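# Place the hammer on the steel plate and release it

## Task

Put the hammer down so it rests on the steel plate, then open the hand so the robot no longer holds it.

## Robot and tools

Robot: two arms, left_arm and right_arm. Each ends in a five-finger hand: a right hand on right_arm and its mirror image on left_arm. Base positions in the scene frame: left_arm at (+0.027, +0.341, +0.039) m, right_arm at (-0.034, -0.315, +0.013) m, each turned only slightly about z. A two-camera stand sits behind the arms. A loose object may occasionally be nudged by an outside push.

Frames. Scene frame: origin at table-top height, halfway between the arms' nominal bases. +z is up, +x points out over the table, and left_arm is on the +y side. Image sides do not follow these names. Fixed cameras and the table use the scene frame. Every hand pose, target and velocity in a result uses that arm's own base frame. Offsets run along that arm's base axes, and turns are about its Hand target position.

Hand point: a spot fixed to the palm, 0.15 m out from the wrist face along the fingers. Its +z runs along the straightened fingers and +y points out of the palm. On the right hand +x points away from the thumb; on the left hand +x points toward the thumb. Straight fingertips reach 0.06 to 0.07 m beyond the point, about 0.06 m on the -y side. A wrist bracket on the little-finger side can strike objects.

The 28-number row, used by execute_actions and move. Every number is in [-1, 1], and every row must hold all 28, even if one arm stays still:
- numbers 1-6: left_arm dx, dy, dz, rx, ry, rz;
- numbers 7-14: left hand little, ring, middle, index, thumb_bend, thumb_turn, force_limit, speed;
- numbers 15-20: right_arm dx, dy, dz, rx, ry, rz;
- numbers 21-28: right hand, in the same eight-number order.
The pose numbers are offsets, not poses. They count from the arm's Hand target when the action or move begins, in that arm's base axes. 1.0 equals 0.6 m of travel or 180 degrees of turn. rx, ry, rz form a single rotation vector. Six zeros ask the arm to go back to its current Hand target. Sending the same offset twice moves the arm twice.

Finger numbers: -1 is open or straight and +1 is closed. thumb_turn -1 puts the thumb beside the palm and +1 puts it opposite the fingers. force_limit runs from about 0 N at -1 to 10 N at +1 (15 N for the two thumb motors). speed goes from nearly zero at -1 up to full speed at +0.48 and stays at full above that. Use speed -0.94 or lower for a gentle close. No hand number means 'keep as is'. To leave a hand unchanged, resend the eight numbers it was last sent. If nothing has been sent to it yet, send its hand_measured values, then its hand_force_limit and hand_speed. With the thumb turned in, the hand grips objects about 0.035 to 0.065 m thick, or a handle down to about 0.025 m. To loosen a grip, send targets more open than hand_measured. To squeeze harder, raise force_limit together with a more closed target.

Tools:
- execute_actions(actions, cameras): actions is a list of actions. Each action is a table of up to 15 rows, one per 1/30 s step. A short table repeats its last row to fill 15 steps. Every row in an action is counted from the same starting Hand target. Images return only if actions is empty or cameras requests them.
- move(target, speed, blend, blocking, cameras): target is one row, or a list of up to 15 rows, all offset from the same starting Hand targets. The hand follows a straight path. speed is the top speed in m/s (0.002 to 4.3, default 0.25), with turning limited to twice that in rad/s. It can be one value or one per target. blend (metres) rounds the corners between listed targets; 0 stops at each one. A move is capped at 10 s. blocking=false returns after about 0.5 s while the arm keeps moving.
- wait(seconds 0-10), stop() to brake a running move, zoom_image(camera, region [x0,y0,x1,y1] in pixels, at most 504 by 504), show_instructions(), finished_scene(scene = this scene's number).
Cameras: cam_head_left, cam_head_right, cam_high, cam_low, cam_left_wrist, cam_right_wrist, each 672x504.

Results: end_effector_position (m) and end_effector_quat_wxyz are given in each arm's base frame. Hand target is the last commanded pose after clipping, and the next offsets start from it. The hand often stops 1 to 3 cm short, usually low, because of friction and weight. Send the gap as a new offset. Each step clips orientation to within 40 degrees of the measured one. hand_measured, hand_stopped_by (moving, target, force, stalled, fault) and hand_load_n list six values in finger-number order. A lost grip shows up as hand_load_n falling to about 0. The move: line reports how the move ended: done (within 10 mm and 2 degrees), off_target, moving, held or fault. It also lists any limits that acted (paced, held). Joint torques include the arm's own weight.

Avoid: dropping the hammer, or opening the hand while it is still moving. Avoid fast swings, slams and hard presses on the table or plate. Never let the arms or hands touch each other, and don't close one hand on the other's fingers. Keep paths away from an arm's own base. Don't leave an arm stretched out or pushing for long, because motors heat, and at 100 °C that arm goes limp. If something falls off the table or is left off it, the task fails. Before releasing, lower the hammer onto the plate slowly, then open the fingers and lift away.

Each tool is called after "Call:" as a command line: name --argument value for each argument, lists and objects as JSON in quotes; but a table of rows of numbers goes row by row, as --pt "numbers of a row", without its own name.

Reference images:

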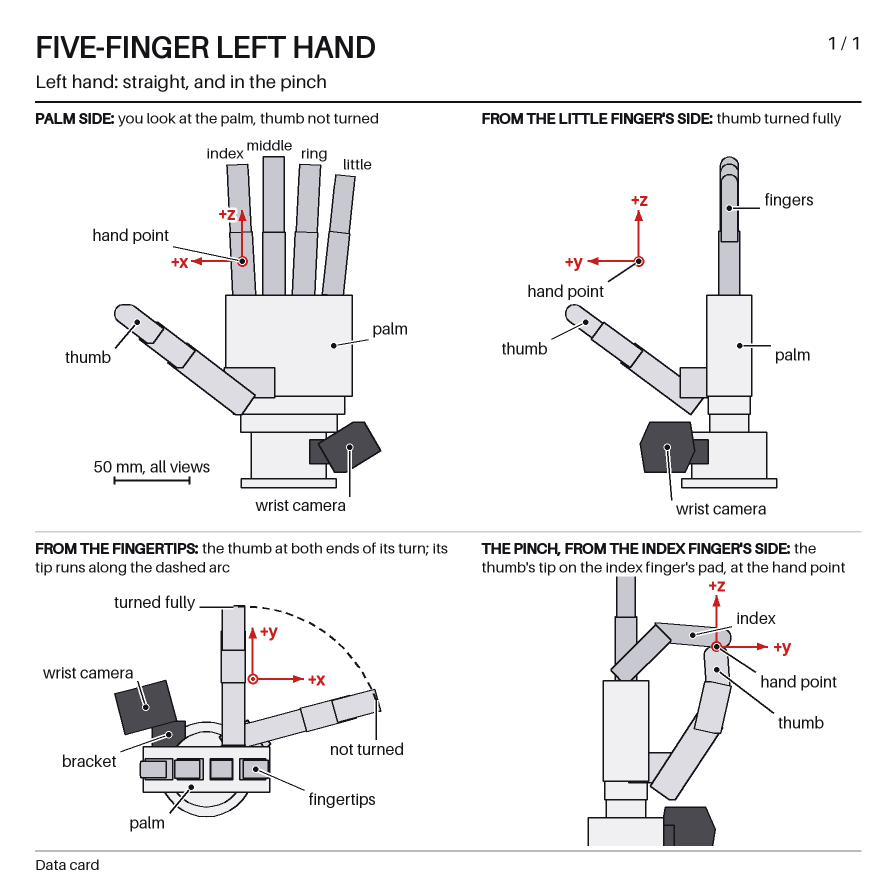

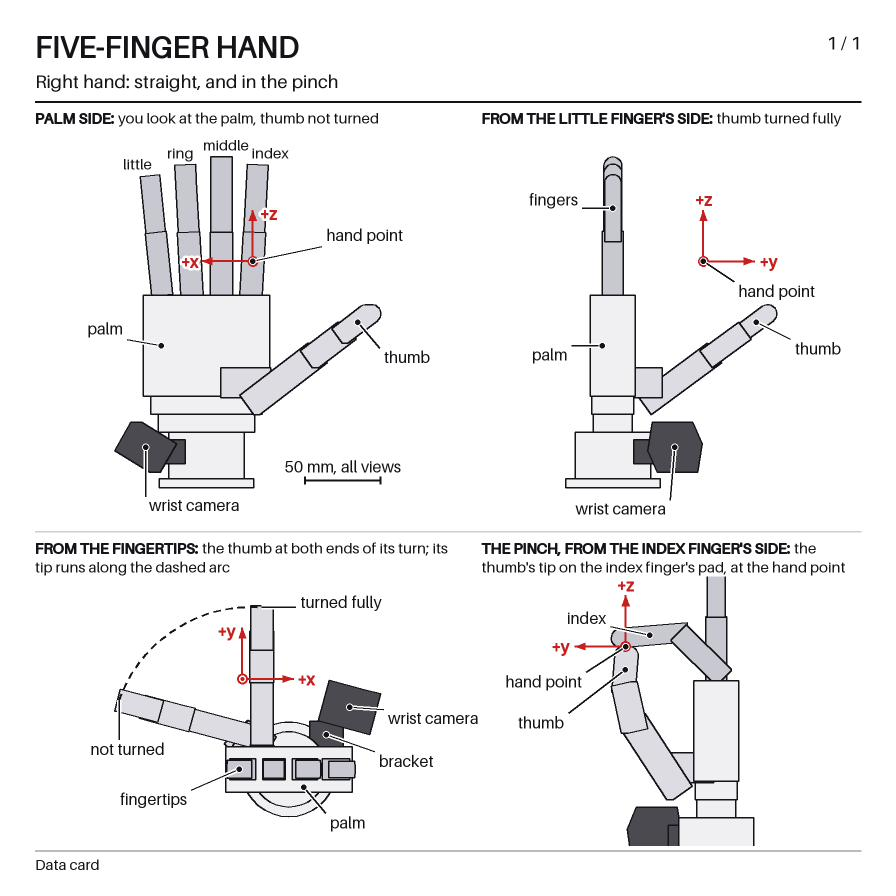

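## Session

Call:
execute_actions --actions '[]'

Scene clock: 0.00 s.
left_arm: end_effector_position=(+0.4726, +0.1352, +0.1885) hand_measured=(-1.000, -1.000, -1.000, -1.000, -1.000, -1.000) hand_load_n=(+0.0, +0.0, +0.0, +0.0, +0.0, +0.0) hand_stopped_by=(target, target, target, target, target, target) hand_force_limit=0.00 hand_speed=-0.80 end_effector_quat_wxyz=(+0.132, -0.608, +0.698, -0.355) | right_arm: end_effector_position=(+0.2851, +0.5906, +0.1164) hand_measured=(-1.000, -1.000, -1.000, -1.000, -1.000, -1.000) hand_load_n=(+0.0, +0.0, +0.0, +0.0, +0.0, +0.0) hand_stopped_by=(target, target, target, target, target, target) hand_force_limit=0.00 hand_speed=-0.80 end_effector_quat_wxyz=(-0.217, +0.893, +0.378, -0.108)
Joint positions: left_arm=[0.515 1.492 1.257 -0.856 0.637 0.492] | right_arm=[1.052 2.171 2.13 -1.43 -0.48 -1.295]
Joint velocities: within noise
Joint torques (N m): no reading
Motor temperatures (°C): left_arm=[25 28 29 25 25 25] | right_arm=[29 26 25 24 23 24]
Heat: left arm: hottest elbow 29 °C; right arm: hottest waist 29 °C.
Hand target: left_arm +0.4830, +0.1430, +0.2100; +0.157, -0.599, +0.697, -0.362 | right_arm +0.2861, +0.6010, +0.1321; -0.230, +0.889, +0.383, -0.094

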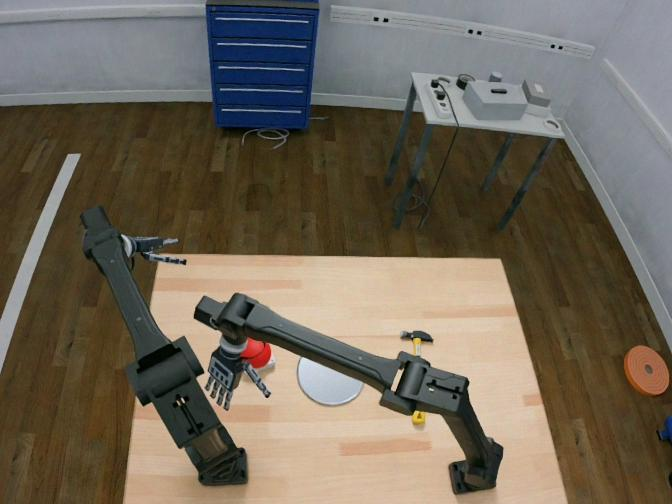

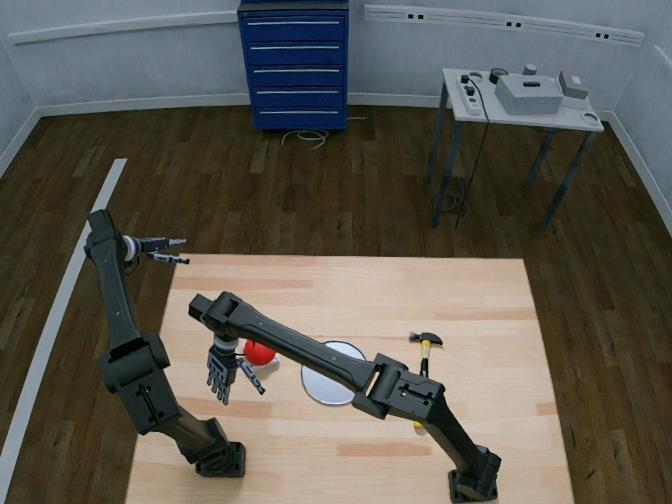

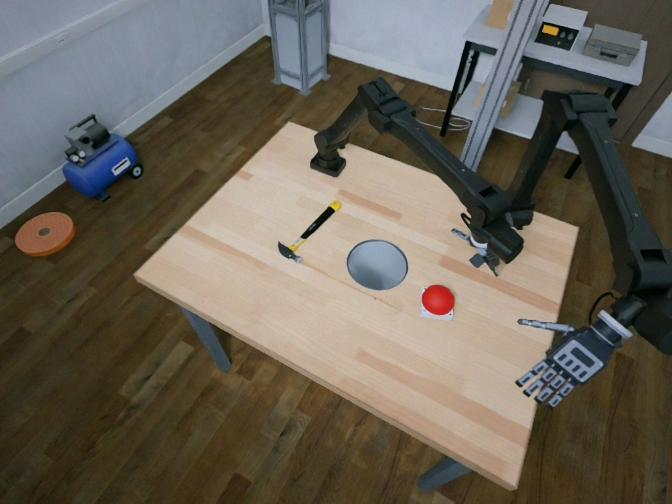

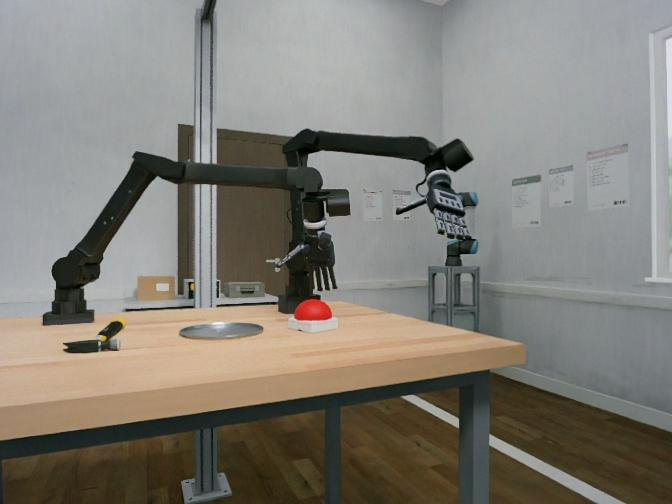

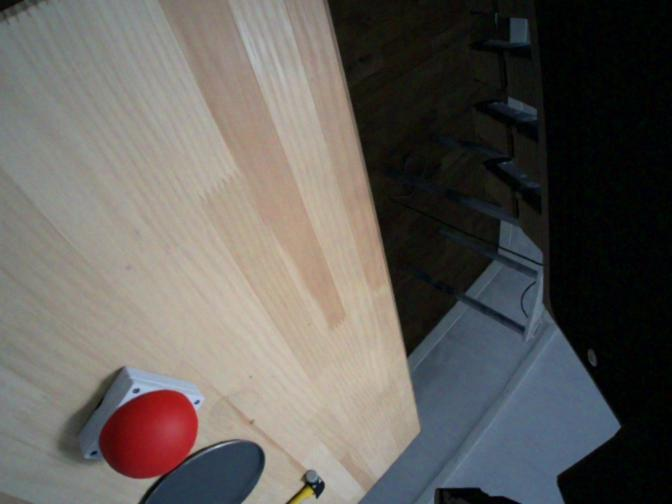

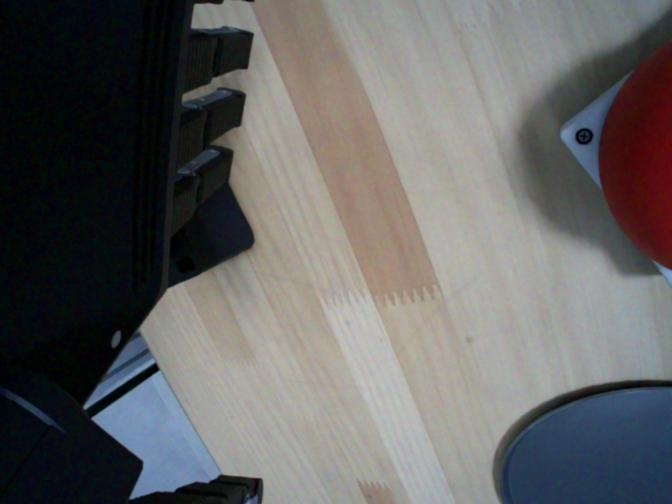

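Call:
move --pt "0 0 0 0 0 0 -1 -1 -1 -1 -1 -1 0 -0.8 -0.027 -0.135 0.18 0 0 0 -1 -1 0.1 0.1 -1 1 0 0" --pt "0 0 0 0 0 0 -1 -1 -1 -1 -1 -1 0 -0.8 0.09 -0.40 0.213 0.044 0.016 -0.156 -1 -1 0.1 0.1 -1 1 0 0" --pt "0 0 0 0 0 0 -1 -1 -1 -1 -1 -1 0 -0.8 0.0815 -0.8167 0.0 0.088 0.0325 -0.3118 -1 -1 0.1 0.1 -1 1 0 0" --speed 0.35 --blend '[0.04,0.05,0]' --cameras '["cam_head_right","cam_low","cam_right_wrist","cam_high"]'

Call:
zoom_image --camera "cam_head_right" --region '[370, 310, 490, 440]'

Scene clock: 58.67 s.
left_arm: end_effector_position=(+0.4726, +0.1352, +0.1885) hand_measured=(-1.000, -1.000, -1.000, -1.000, -1.000, -1.000) hand_load_n=(+0.0, +0.0, +0.0, +0.0, +0.0, +0.0) hand_stopped_by=(target, target, target, target, target, target) hand_force_limit=0.00 hand_speed=-0.80 end_effector_quat_wxyz=(+0.132, -0.608, +0.698, -0.355) | right_arm: end_effector_position=(+0.3286, +0.1148, +0.1282) hand_measured=(-1.000, -1.000, +0.100, +0.100, -1.000, +1.000) hand_load_n=(+0.0, -0.5, +0.0, +0.0, +0.0, +0.0) hand_stopped_by=(target, target, target, target, target, target) hand_force_limit=0.00 hand_speed=0.00 end_effector_quat_wxyz=(-0.375, +0.923, -0.086, +0.016)
Joint positions: left_arm=[0.515 1.492 1.257 -0.856 0.637 0.492] | right_arm=[0.053 1.28 0.929 -1.041 -0.752 -1.262]
Joint torques (N m): left_arm=[-1.55 -12.51 11.63 0.95 0.35 0.13] | right_arm=[-0.56 -8.23 7.68 1.11 -0.95 -0.05]
Motor temperatures (°C): left_arm=[25 29 37 25 25 25] | right_arm=[28 31 33 24 24 24]
Heat: left arm: hottest elbow 37 °C; right arm: hottest elbow 33 °C.
Hand target: left_arm +0.4830, +0.1430, +0.2100; +0.157, -0.599, +0.697, -0.362 | right_arm +0.3350, +0.1109, +0.1321; -0.381, +0.920, -0.082, +0.033
Off the commanded pose: left_arm 0.025 m, 3 deg | right_arm 0.008 m, 2 deg.
move: off_target (left_arm)
Images, in order (width x height): cam_head_right 672x504, cam_high 672x504, cam_low 672x504, cam_right_wrist 672x504.

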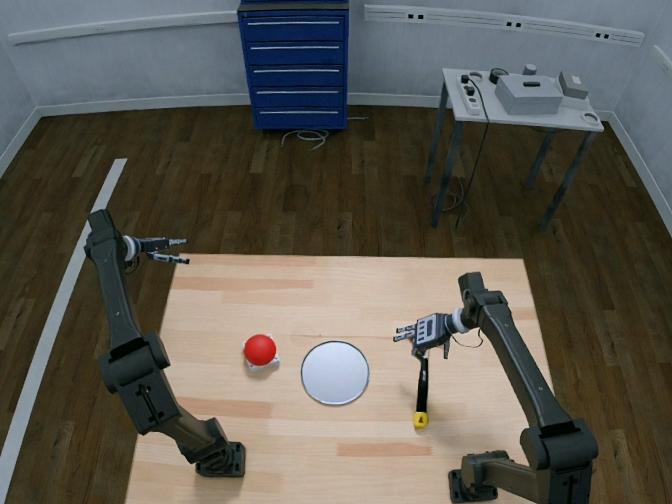

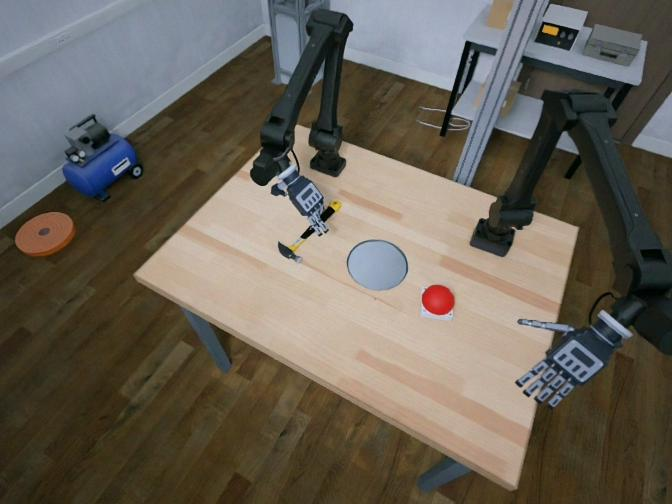

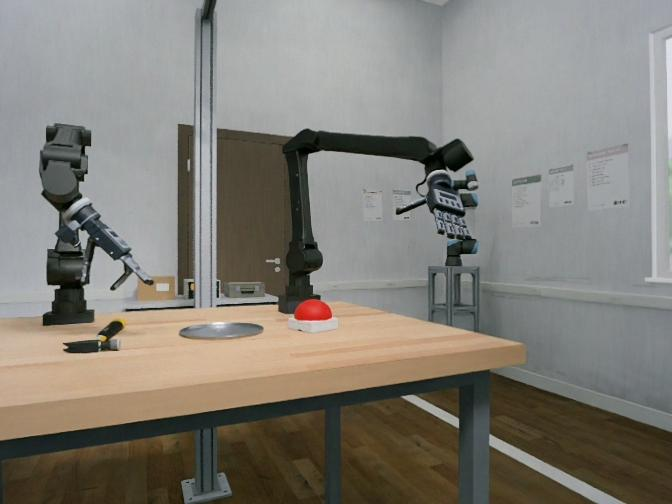

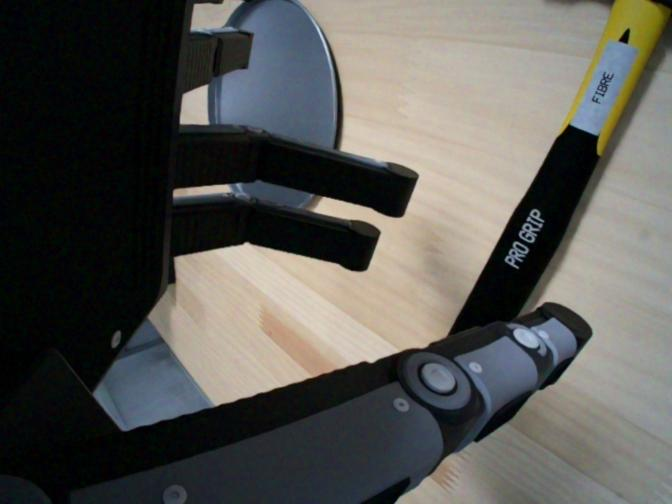

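Scaled by 3.877.

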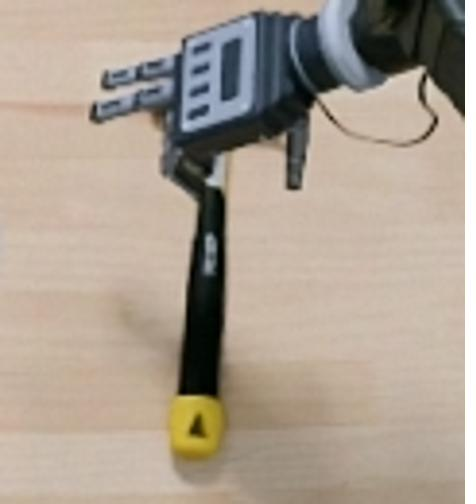

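Call:
move --target '[0,0,0,0,0,0,-1,-1,-1,-1,-1,-1,0,-0.8,0.003,0.015,-0.14,0,0,0,-1,-1,0.1,0.1,-1,1,0,0]' --speed 0.2 --cameras '["cam_head_right","cam_low","cam_right_wrist"]'

Call:
zoom_image --camera "cam_head_right" --region '[370, 310, 490, 430]'

Call:
zoom_image --camera "cam_low" --region '[50, 270, 170, 370]'

Scene clock: 72.60 s.
left_arm: end_effector_position=(+0.4726, +0.1352, +0.1885) hand_measured=(-1.000, -1.000, -1.000, -1.000, -1.000, -1.000) hand_load_n=(+0.0, +0.0, +0.0, +0.0, +0.0, +0.0) hand_stopped_by=(target, target, target, target, target, target) hand_force_limit=0.00 hand_speed=-0.80 end_effector_quat_wxyz=(+0.132, -0.608, +0.698, -0.355) | right_arm: end_effector_position=(+0.3345, +0.1156, +0.0502) hand_measured=(-1.000, -1.000, +0.100, +0.100, -1.000, +1.000) hand_load_n=(+0.0, +0.0, +0.0, +0.0, +0.0, +0.0) hand_stopped_by=(target, target, target, target, target, target) hand_force_limit=0.00 hand_speed=0.00 end_effector_quat_wxyz=(-0.377, +0.922, -0.085, +0.031)
Joint positions: left_arm=[0.515 1.492 1.257 -0.856 0.637 0.492] | right_arm=[0.053 1.378 0.789 -0.763 -0.752 -1.248]
Joint torques (N m): left_arm=[-1.49 -12.63 11.62 0.94 0.34 0.14] | right_arm=[1.67 -7.77 6.97 1.21 -0.75 0.14]
Heat: left arm: hottest elbow 38 °C; right arm: hottest elbow 32 °C.
Hand target: left_arm +0.4830, +0.1430, +0.2100; +0.157, -0.599, +0.697, -0.362 | right_arm +0.3368, +0.1199, +0.0481; -0.381, +0.920, -0.082, +0.033
Off the commanded pose: left_arm 0.025 m, 3 deg | right_arm 0.005 m, 1 deg.
move: off_target (left_arm)
Images, in order (width x height): cam_head_right 672x504, cam_low 672x504, cam_right_wrist 672x504.

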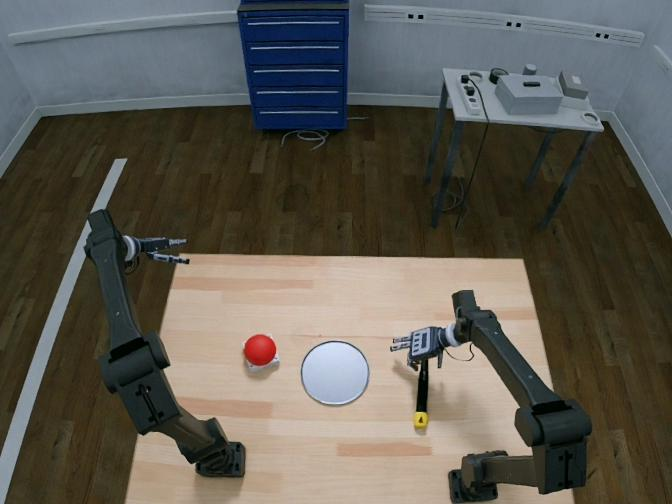

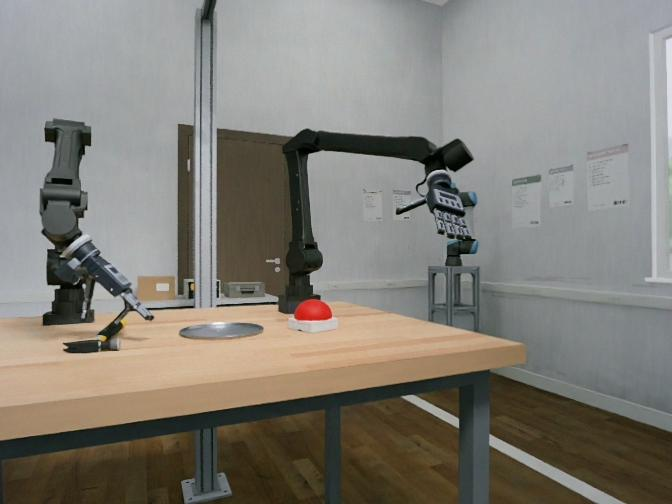

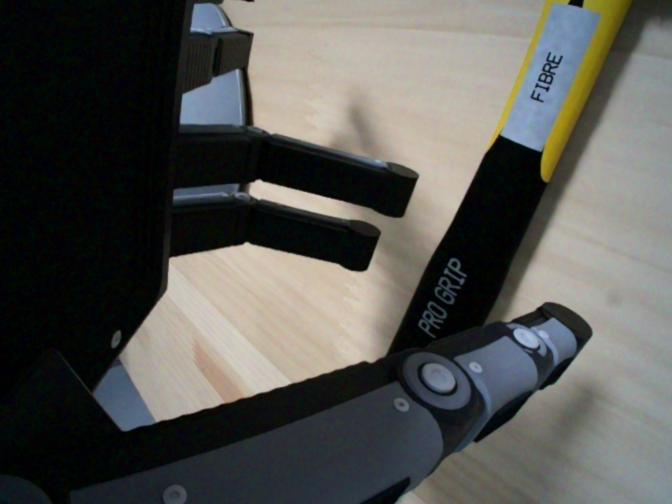

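Scaled by 4.200.

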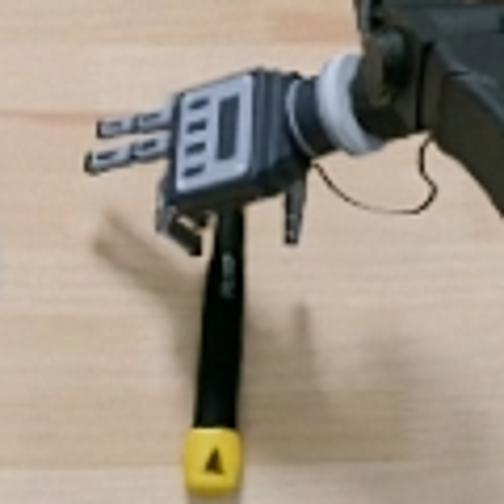

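Scaled by 4.200.

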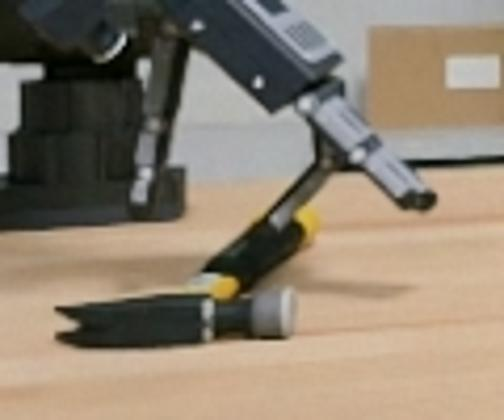

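Call:
move --pt "0 0 0 0 0 0 -1 -1 -1 -1 -1 -1 0 -0.8 0.037 0.002 -0.008 0 0 0 -1 -1 0.1 0.1 -1 1 0 0" --pt "0 0 0 0 0 0 -1 -1 -1 -1 -1 -1 0 -0.8 0.037 0.002 -0.05 0 0 0 -1 -1 0.1 0.1 -1 1 0 0" --speed 0.12 --cameras '["cam_head_right","cam_low","cam_right_wrist"]'

Call:
zoom_image --camera "cam_head_right" --region '[370, 310, 490, 430]'

Call:
zoom_image --camera "cam_low" --region '[50, 270, 170, 370]'

Scene clock: 90.30 s.
left_arm: end_effector_position=(+0.4726, +0.1352, +0.1885) hand_measured=(-1.000, -1.000, -1.000, -1.000, -1.000, -1.000) hand_load_n=(+0.0, +0.0, +0.0, +0.0, +0.0, +0.0) hand_stopped_by=(target, target, target, target, target, target) hand_force_limit=0.00 hand_speed=-0.80 end_effector_quat_wxyz=(+0.132, -0.608, +0.698, -0.355) | right_arm: end_effector_position=(+0.3438, +0.1169, +0.0179) hand_measured=(-1.000, -1.000, +0.100, +0.100, -1.000, +1.000) hand_load_n=(+0.0, +0.0, -2.5, +0.0, +0.0, +0.0) hand_stopped_by=(target, target, target, target, target, target) hand_force_limit=0.00 hand_speed=0.00 end_effector_quat_wxyz=(-0.380, +0.920, -0.095, +0.017)
Joint positions: left_arm=[0.515 1.492 1.257 -0.856 0.637 0.492] | right_arm=[0.05 1.482 0.789 -0.685 -0.761 -1.239]
Joint torques (N m): left_arm=[-1.32 -12.51 11.63 0.94 0.35 0.14] | right_arm=[1.85 -7.71 7.94 1.62 -0.43 0.04]
Heat: left arm: hottest elbow 38 °C; right arm: hottest elbow 32 °C.
Hand target: left_arm +0.4830, +0.1430, +0.2100; +0.157, -0.599, +0.697, -0.362 | right_arm +0.3590, +0.1211, +0.0181; -0.381, +0.920, -0.082, +0.033
Off the commanded pose: left_arm 0.025 m, 3 deg | right_arm 0.016 m, 2 deg.
move: off_target (left_arm, right_arm)
Images, in order (width x height): cam_head_right 672x504, cam_low 672x504, cam_right_wrist 672x504.

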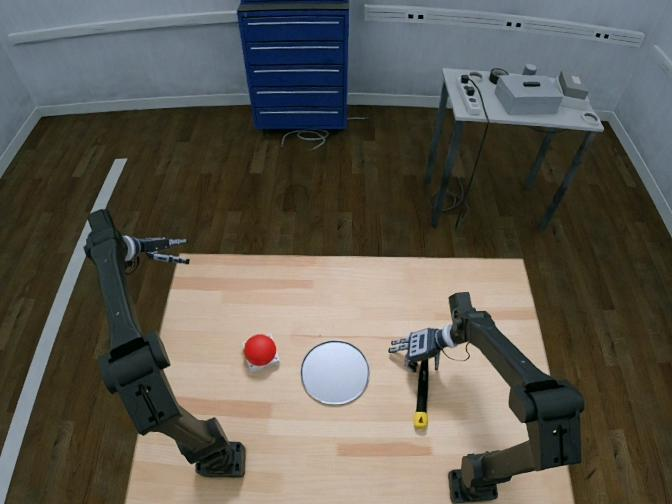

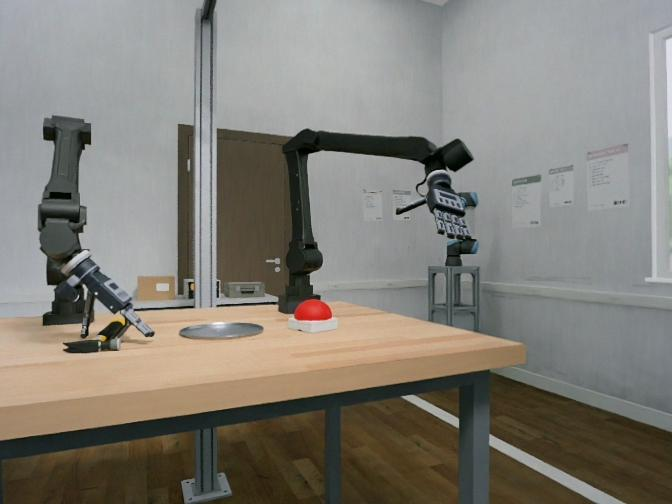

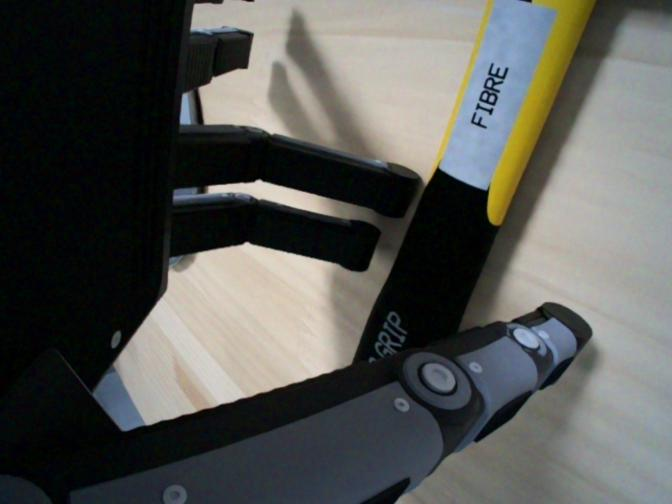

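Scaled by 4.200.

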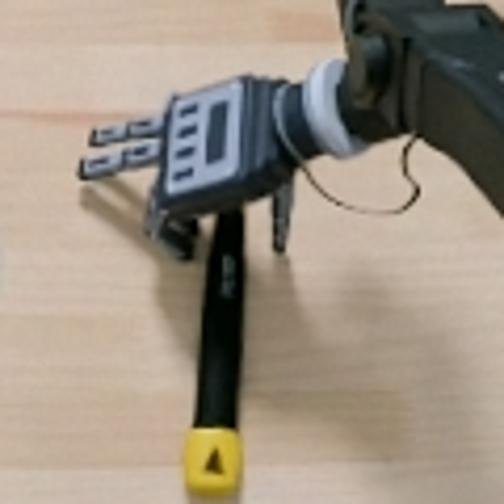

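Scaled by 4.200.

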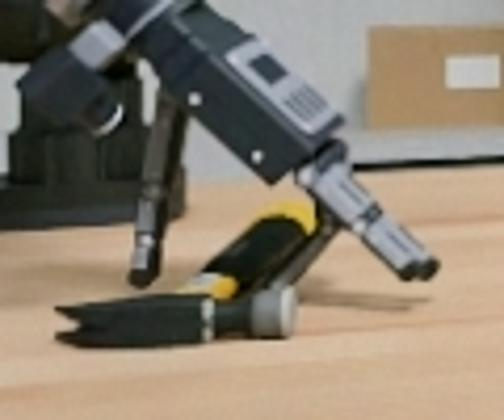

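Call:
move --pt "0 0 0 0 0 0 -1 -1 -1 -1 -1 -1 0 -0.8 0.045 -0.002 0.05 0 0 0 -1 -1 0.1 0.1 -1 1 0 0" --pt "0 0 0 0 0 0 -1 -1 -1 -1 -1 -1 0 -0.8 0.007 0.0 -0.004 0 0 0 -1 -1 0.1 0.1 -1 1 0 0" --speed 0.12 --cameras '["cam_head_right","cam_low","cam_right_wrist"]'

Call:
zoom_image --camera "cam_head_right" --region '[370, 310, 490, 430]'

Call:
zoom_image --camera "cam_low" --region '[50, 270, 170, 370]'

Scene clock: 102.63 s.
left_arm: end_effector_position=(+0.4726, +0.1352, +0.1885) hand_measured=(-1.000, -1.000, -1.000, -1.000, -1.000, -1.000) hand_load_n=(-0.5, +0.0, +0.0, +0.5, +0.0, +0.0) hand_stopped_by=(target, target, target, target, target, target) hand_force_limit=0.00 hand_speed=-0.80 end_effector_quat_wxyz=(+0.132, -0.608, +0.698, -0.355) | right_arm: end_effector_position=(+0.3612, +0.1178, +0.0198) hand_measured=(-1.000, -1.000, +0.100, +0.100, -1.000, +1.000) hand_load_n=(+0.0, +0.0, +0.0, +0.0, +0.0, +0.0) hand_stopped_by=(target, target, target, target, target, target) hand_force_limit=0.00 hand_speed=0.00 end_effector_quat_wxyz=(-0.382, +0.919, -0.089, +0.030)
Joint positions: left_arm=[0.515 1.492 1.257 -0.856 0.637 0.492] | right_arm=[0.05 1.504 0.82 -0.667 -0.761 -1.239]
Joint torques (N m): left_arm=[-1.55 -12.45 11.59 0.92 0.35 0.13] | right_arm=[1.55 -8.29 6.2 1.18 -0.46 0.02]
Heat: left arm: hottest elbow 39 °C; right arm: hottest elbow 31 °C.
Hand target: left_arm +0.4830, +0.1430, +0.2100; +0.157, -0.599, +0.697, -0.362 | right_arm +0.3632, +0.1211, +0.0157; -0.381, +0.920, -0.082, +0.033
Off the commanded pose: left_arm 0.025 m, 3 deg | right_arm 0.006 m, 1 deg.
move: off_target (left_arm)
Images, in order (width x height): cam_head_right 672x504, cam_low 672x504, cam_right_wrist 672x504.

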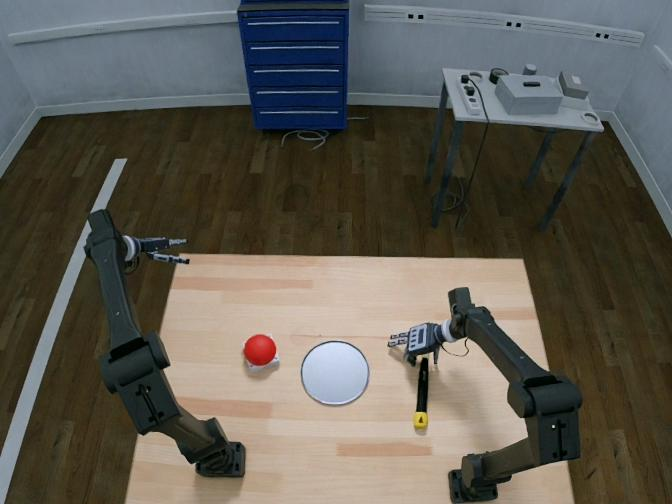

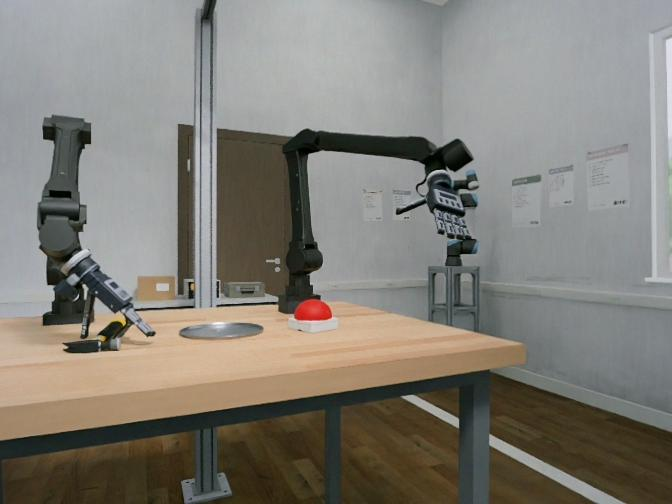

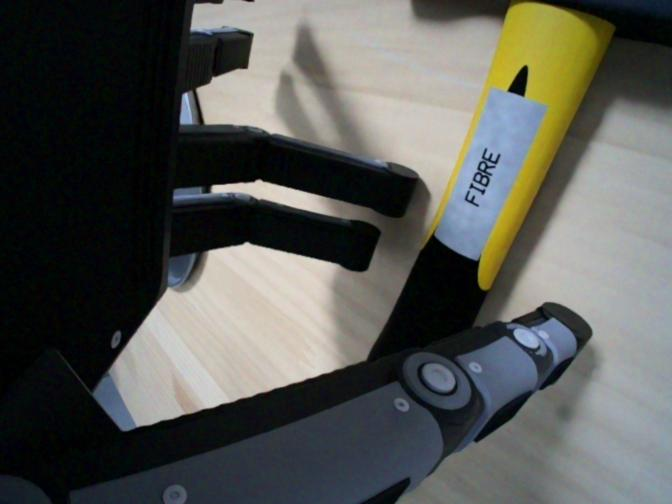

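Scaled by 4.200.

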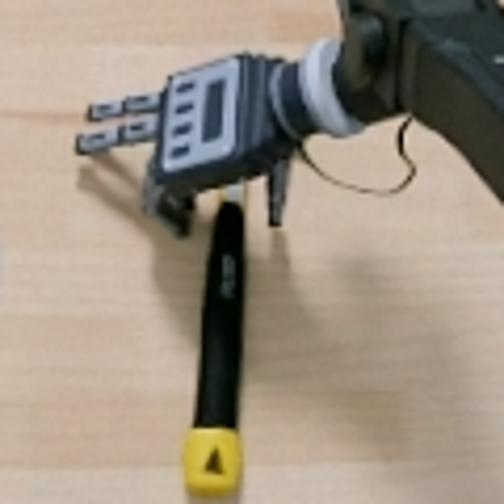

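Scaled by 4.200.

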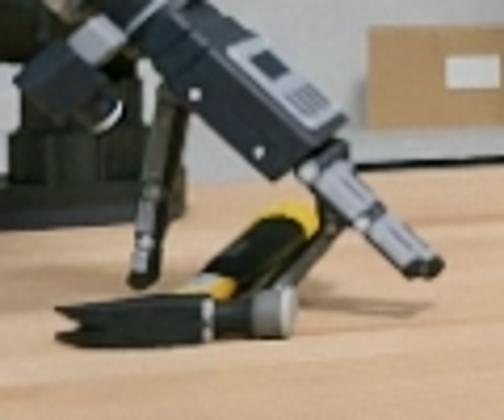

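Call:
move --pt "0 0 0 0 0 0 -1 -1 -1 -1 -1 -1 0 -0.8 0 0 -0.006 0 0 0 -1 -1 0.1 0.1 -0.3 1 0 -0.6" --pt "0 0 0 0 0 0 -1 -1 -1 -1 -1 -1 0 -0.8 0 0 -0.006 0 0 0 -1 -1 0.5 0.5 -0.3 1 0.2 -0.8" --speed 0.1 --cameras '["cam_head_right","cam_low","cam_right_wrist"]'

Call:
zoom_image --camera "cam_low" --region '[50, 270, 170, 370]'

Scene clock: 114.30 s.
left_arm: end_effector_position=(+0.4726, +0.1352, +0.1885) hand_measured=(-1.000, -1.000, -1.000, -1.000, -1.000, -1.000) hand_load_n=(+0.0, +0.0, +0.0, +0.0, +0.0, +0.0) hand_stopped_by=(target, target, target, target, target, target) hand_force_limit=0.00 hand_speed=-0.80 end_effector_quat_wxyz=(+0.132, -0.608, +0.698, -0.355) | right_arm: end_effector_position=(+0.3629, +0.1160, +0.0169) hand_measured=(-1.000, -1.000, +0.114, +0.170, -0.438, +1.000) hand_load_n=(+0.0, +0.0, +3.5, +8.0, +12.0, +0.0) hand_stopped_by=(target, target, force, force, force, target) hand_force_limit=0.20 hand_speed=-0.80 end_effector_quat_wxyz=(-0.380, +0.920, -0.091, +0.032)
Joint positions: left_arm=[0.515 1.492 1.257 -0.856 0.637 0.492] | right_arm=[0.047 1.51 0.818 -0.656 -0.756 -1.239]
Joint torques (N m): left_arm=[-1.49 -12.45 11.62 0.92 0.36 0.14] | right_arm=[1.49 -8.41 6.09 1.31 -0.61 0.03]
Heat: left arm: hottest elbow 39 °C; right arm: hottest elbow 30 °C.
Hand target: left_arm +0.4830, +0.1430, +0.2100; +0.157, -0.599, +0.697, -0.362 | right_arm +0.3632, +0.1211, +0.0121; -0.381, +0.920, -0.082, +0.033
Off the commanded pose: left_arm 0.025 m, 3 deg | right_arm 0.007 m, 1 deg.
move: off_target (left_arm)
Images, in order (width x height): cam_head_right 672x504, cam_low 672x504, cam_right_wrist 672x504.

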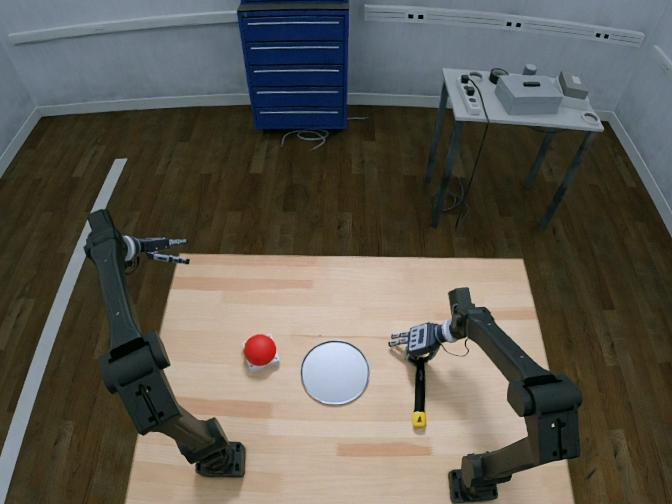

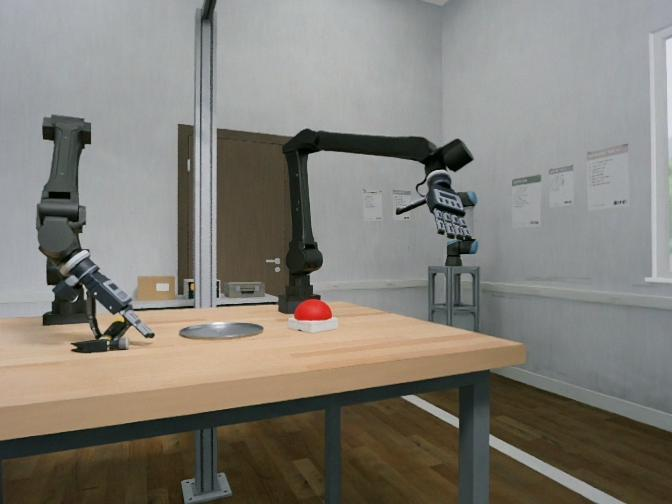

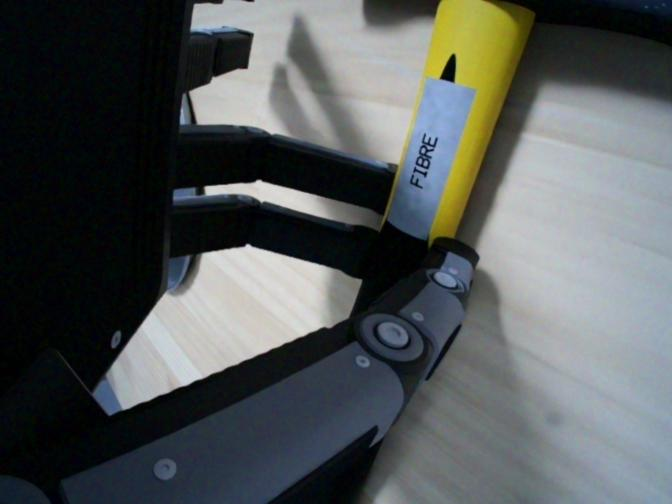

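Scaled by 4.200.

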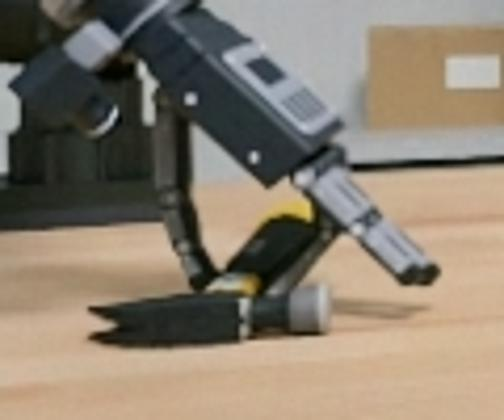

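Call:
move --pt "0 0 0 0 0 0 -1 -1 -1 -1 -1 -1 0 -0.8 0 0 0.18 0 0 0 -1 -1 0.5 0.5 -0.3 1 0.2 -0.8" --pt "0 0 0 0 0 0 -1 -1 -1 -1 -1 -1 0 -0.8 -0.0635 0.455 0.2 0 0 0 -1 -1 0.5 0.5 -0.3 1 0.2 -0.8" --pt "0 0 0 0 0 0 -1 -1 -1 -1 -1 -1 0 -0.8 -0.072 0.461 0.09 0 0 0 -1 -1 0.5 0.5 -0.3 1 0.2 -0.8" --speed '[0.12,0.2,0.1]' --blend '[0.04,0.03,0]' --cameras '["cam_head_right","cam_low","cam_right_wrist","cam_high"]'

Call:
zoom_image --camera "cam_low" --region '[120, 260, 280, 380]'

Call:
zoom_image --camera "cam_high" --region '[310, 190, 440, 310]'

Scene clock: 143.63 s.
left_arm: end_effector_position=(+0.4726, +0.1352, +0.1885) hand_measured=(-1.000, -1.000, -1.000, -1.000, -1.000, -1.000) hand_load_n=(+0.0, +0.0, +0.0, +0.0, +0.0, +0.0) hand_stopped_by=(target, target, target, target, target, target) hand_force_limit=0.00 hand_speed=-0.80 end_effector_quat_wxyz=(+0.132, -0.608, +0.698, -0.355) | right_arm: end_effector_position=(+0.3254, +0.3879, +0.0702) hand_measured=(-1.000, -1.000, +0.114, +0.170, -0.436, +1.000) hand_load_n=(+0.0, +0.0, +0.0, +0.0, +0.0, +0.0) hand_stopped_by=(target, target, force, force, force, target) hand_force_limit=0.20 hand_speed=-0.80 end_effector_quat_wxyz=(-0.377, +0.921, -0.089, +0.035)
Joint positions: left_arm=[0.515 1.492 1.257 -0.856 0.637 0.492] | right_arm=[0.71 1.536 0.979 -0.358 -0.453 -0.512]
Joint torques (N m): left_arm=[-1.55 -12.51 11.64 0.92 0.35 0.12] | right_arm=[2.08 -9.88 7.43 2.09 -0.15 0.13]
Heat: left arm: hottest elbow 40 °C; right arm: hottest elbow 30 °C.
Hand target: left_arm +0.4830, +0.1430, +0.2100; +0.157, -0.599, +0.697, -0.362 | right_arm +0.3200, +0.3977, +0.0661; -0.381, +0.920, -0.082, +0.033
Off the commanded pose: left_arm 0.025 m, 3 deg | right_arm 0.012 m, 1 deg.
move: off_target (left_arm, right_arm)
Images, in order (width x height): cam_head_right 672x504, cam_high 672x504, cam_low 672x504, cam_right_wrist 672x504.

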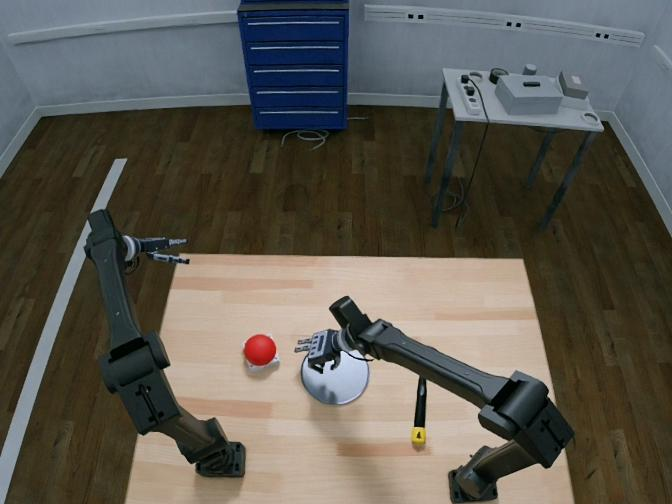

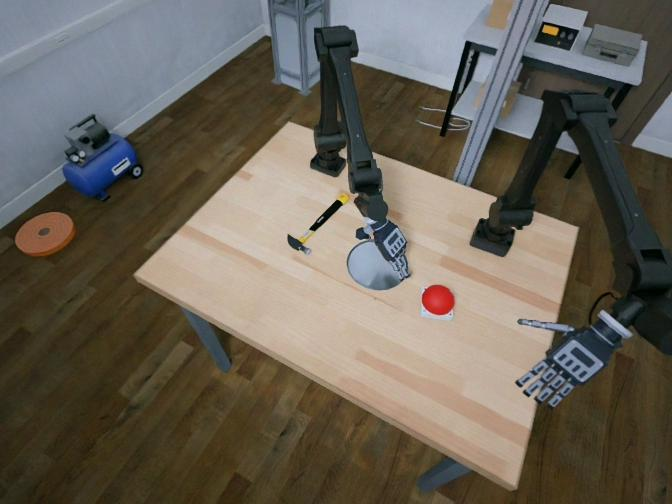

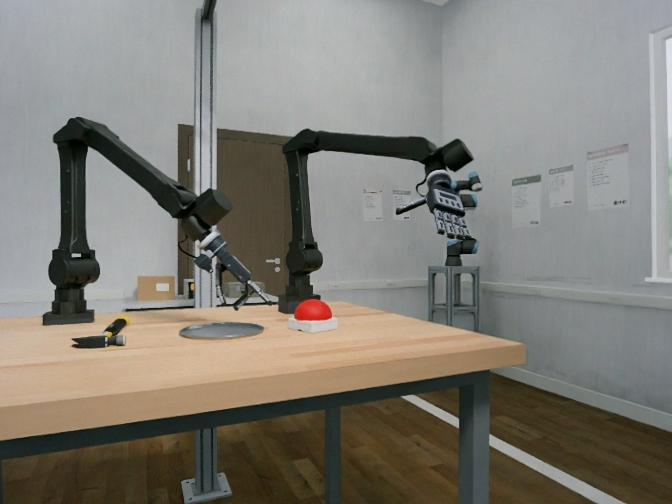

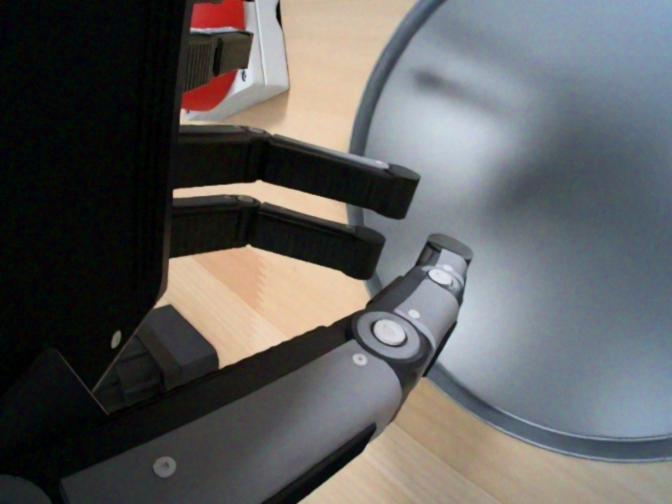

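Scaled by 3.150.

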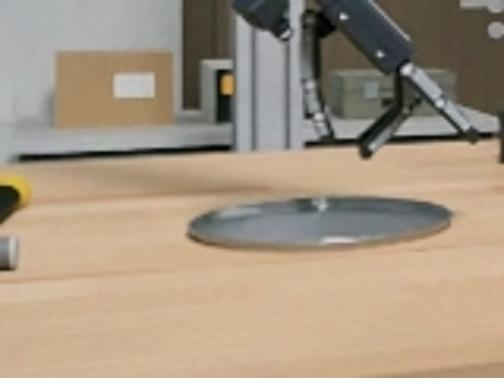

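Scaled by 3.877.

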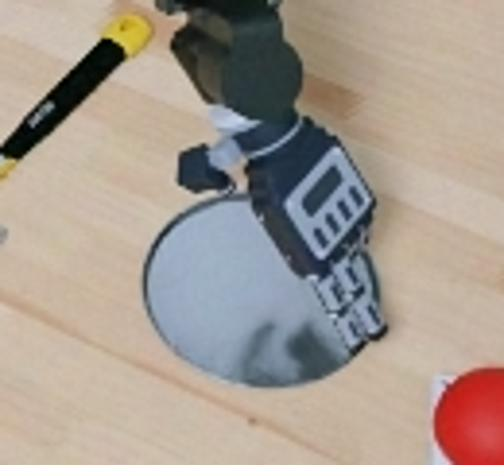

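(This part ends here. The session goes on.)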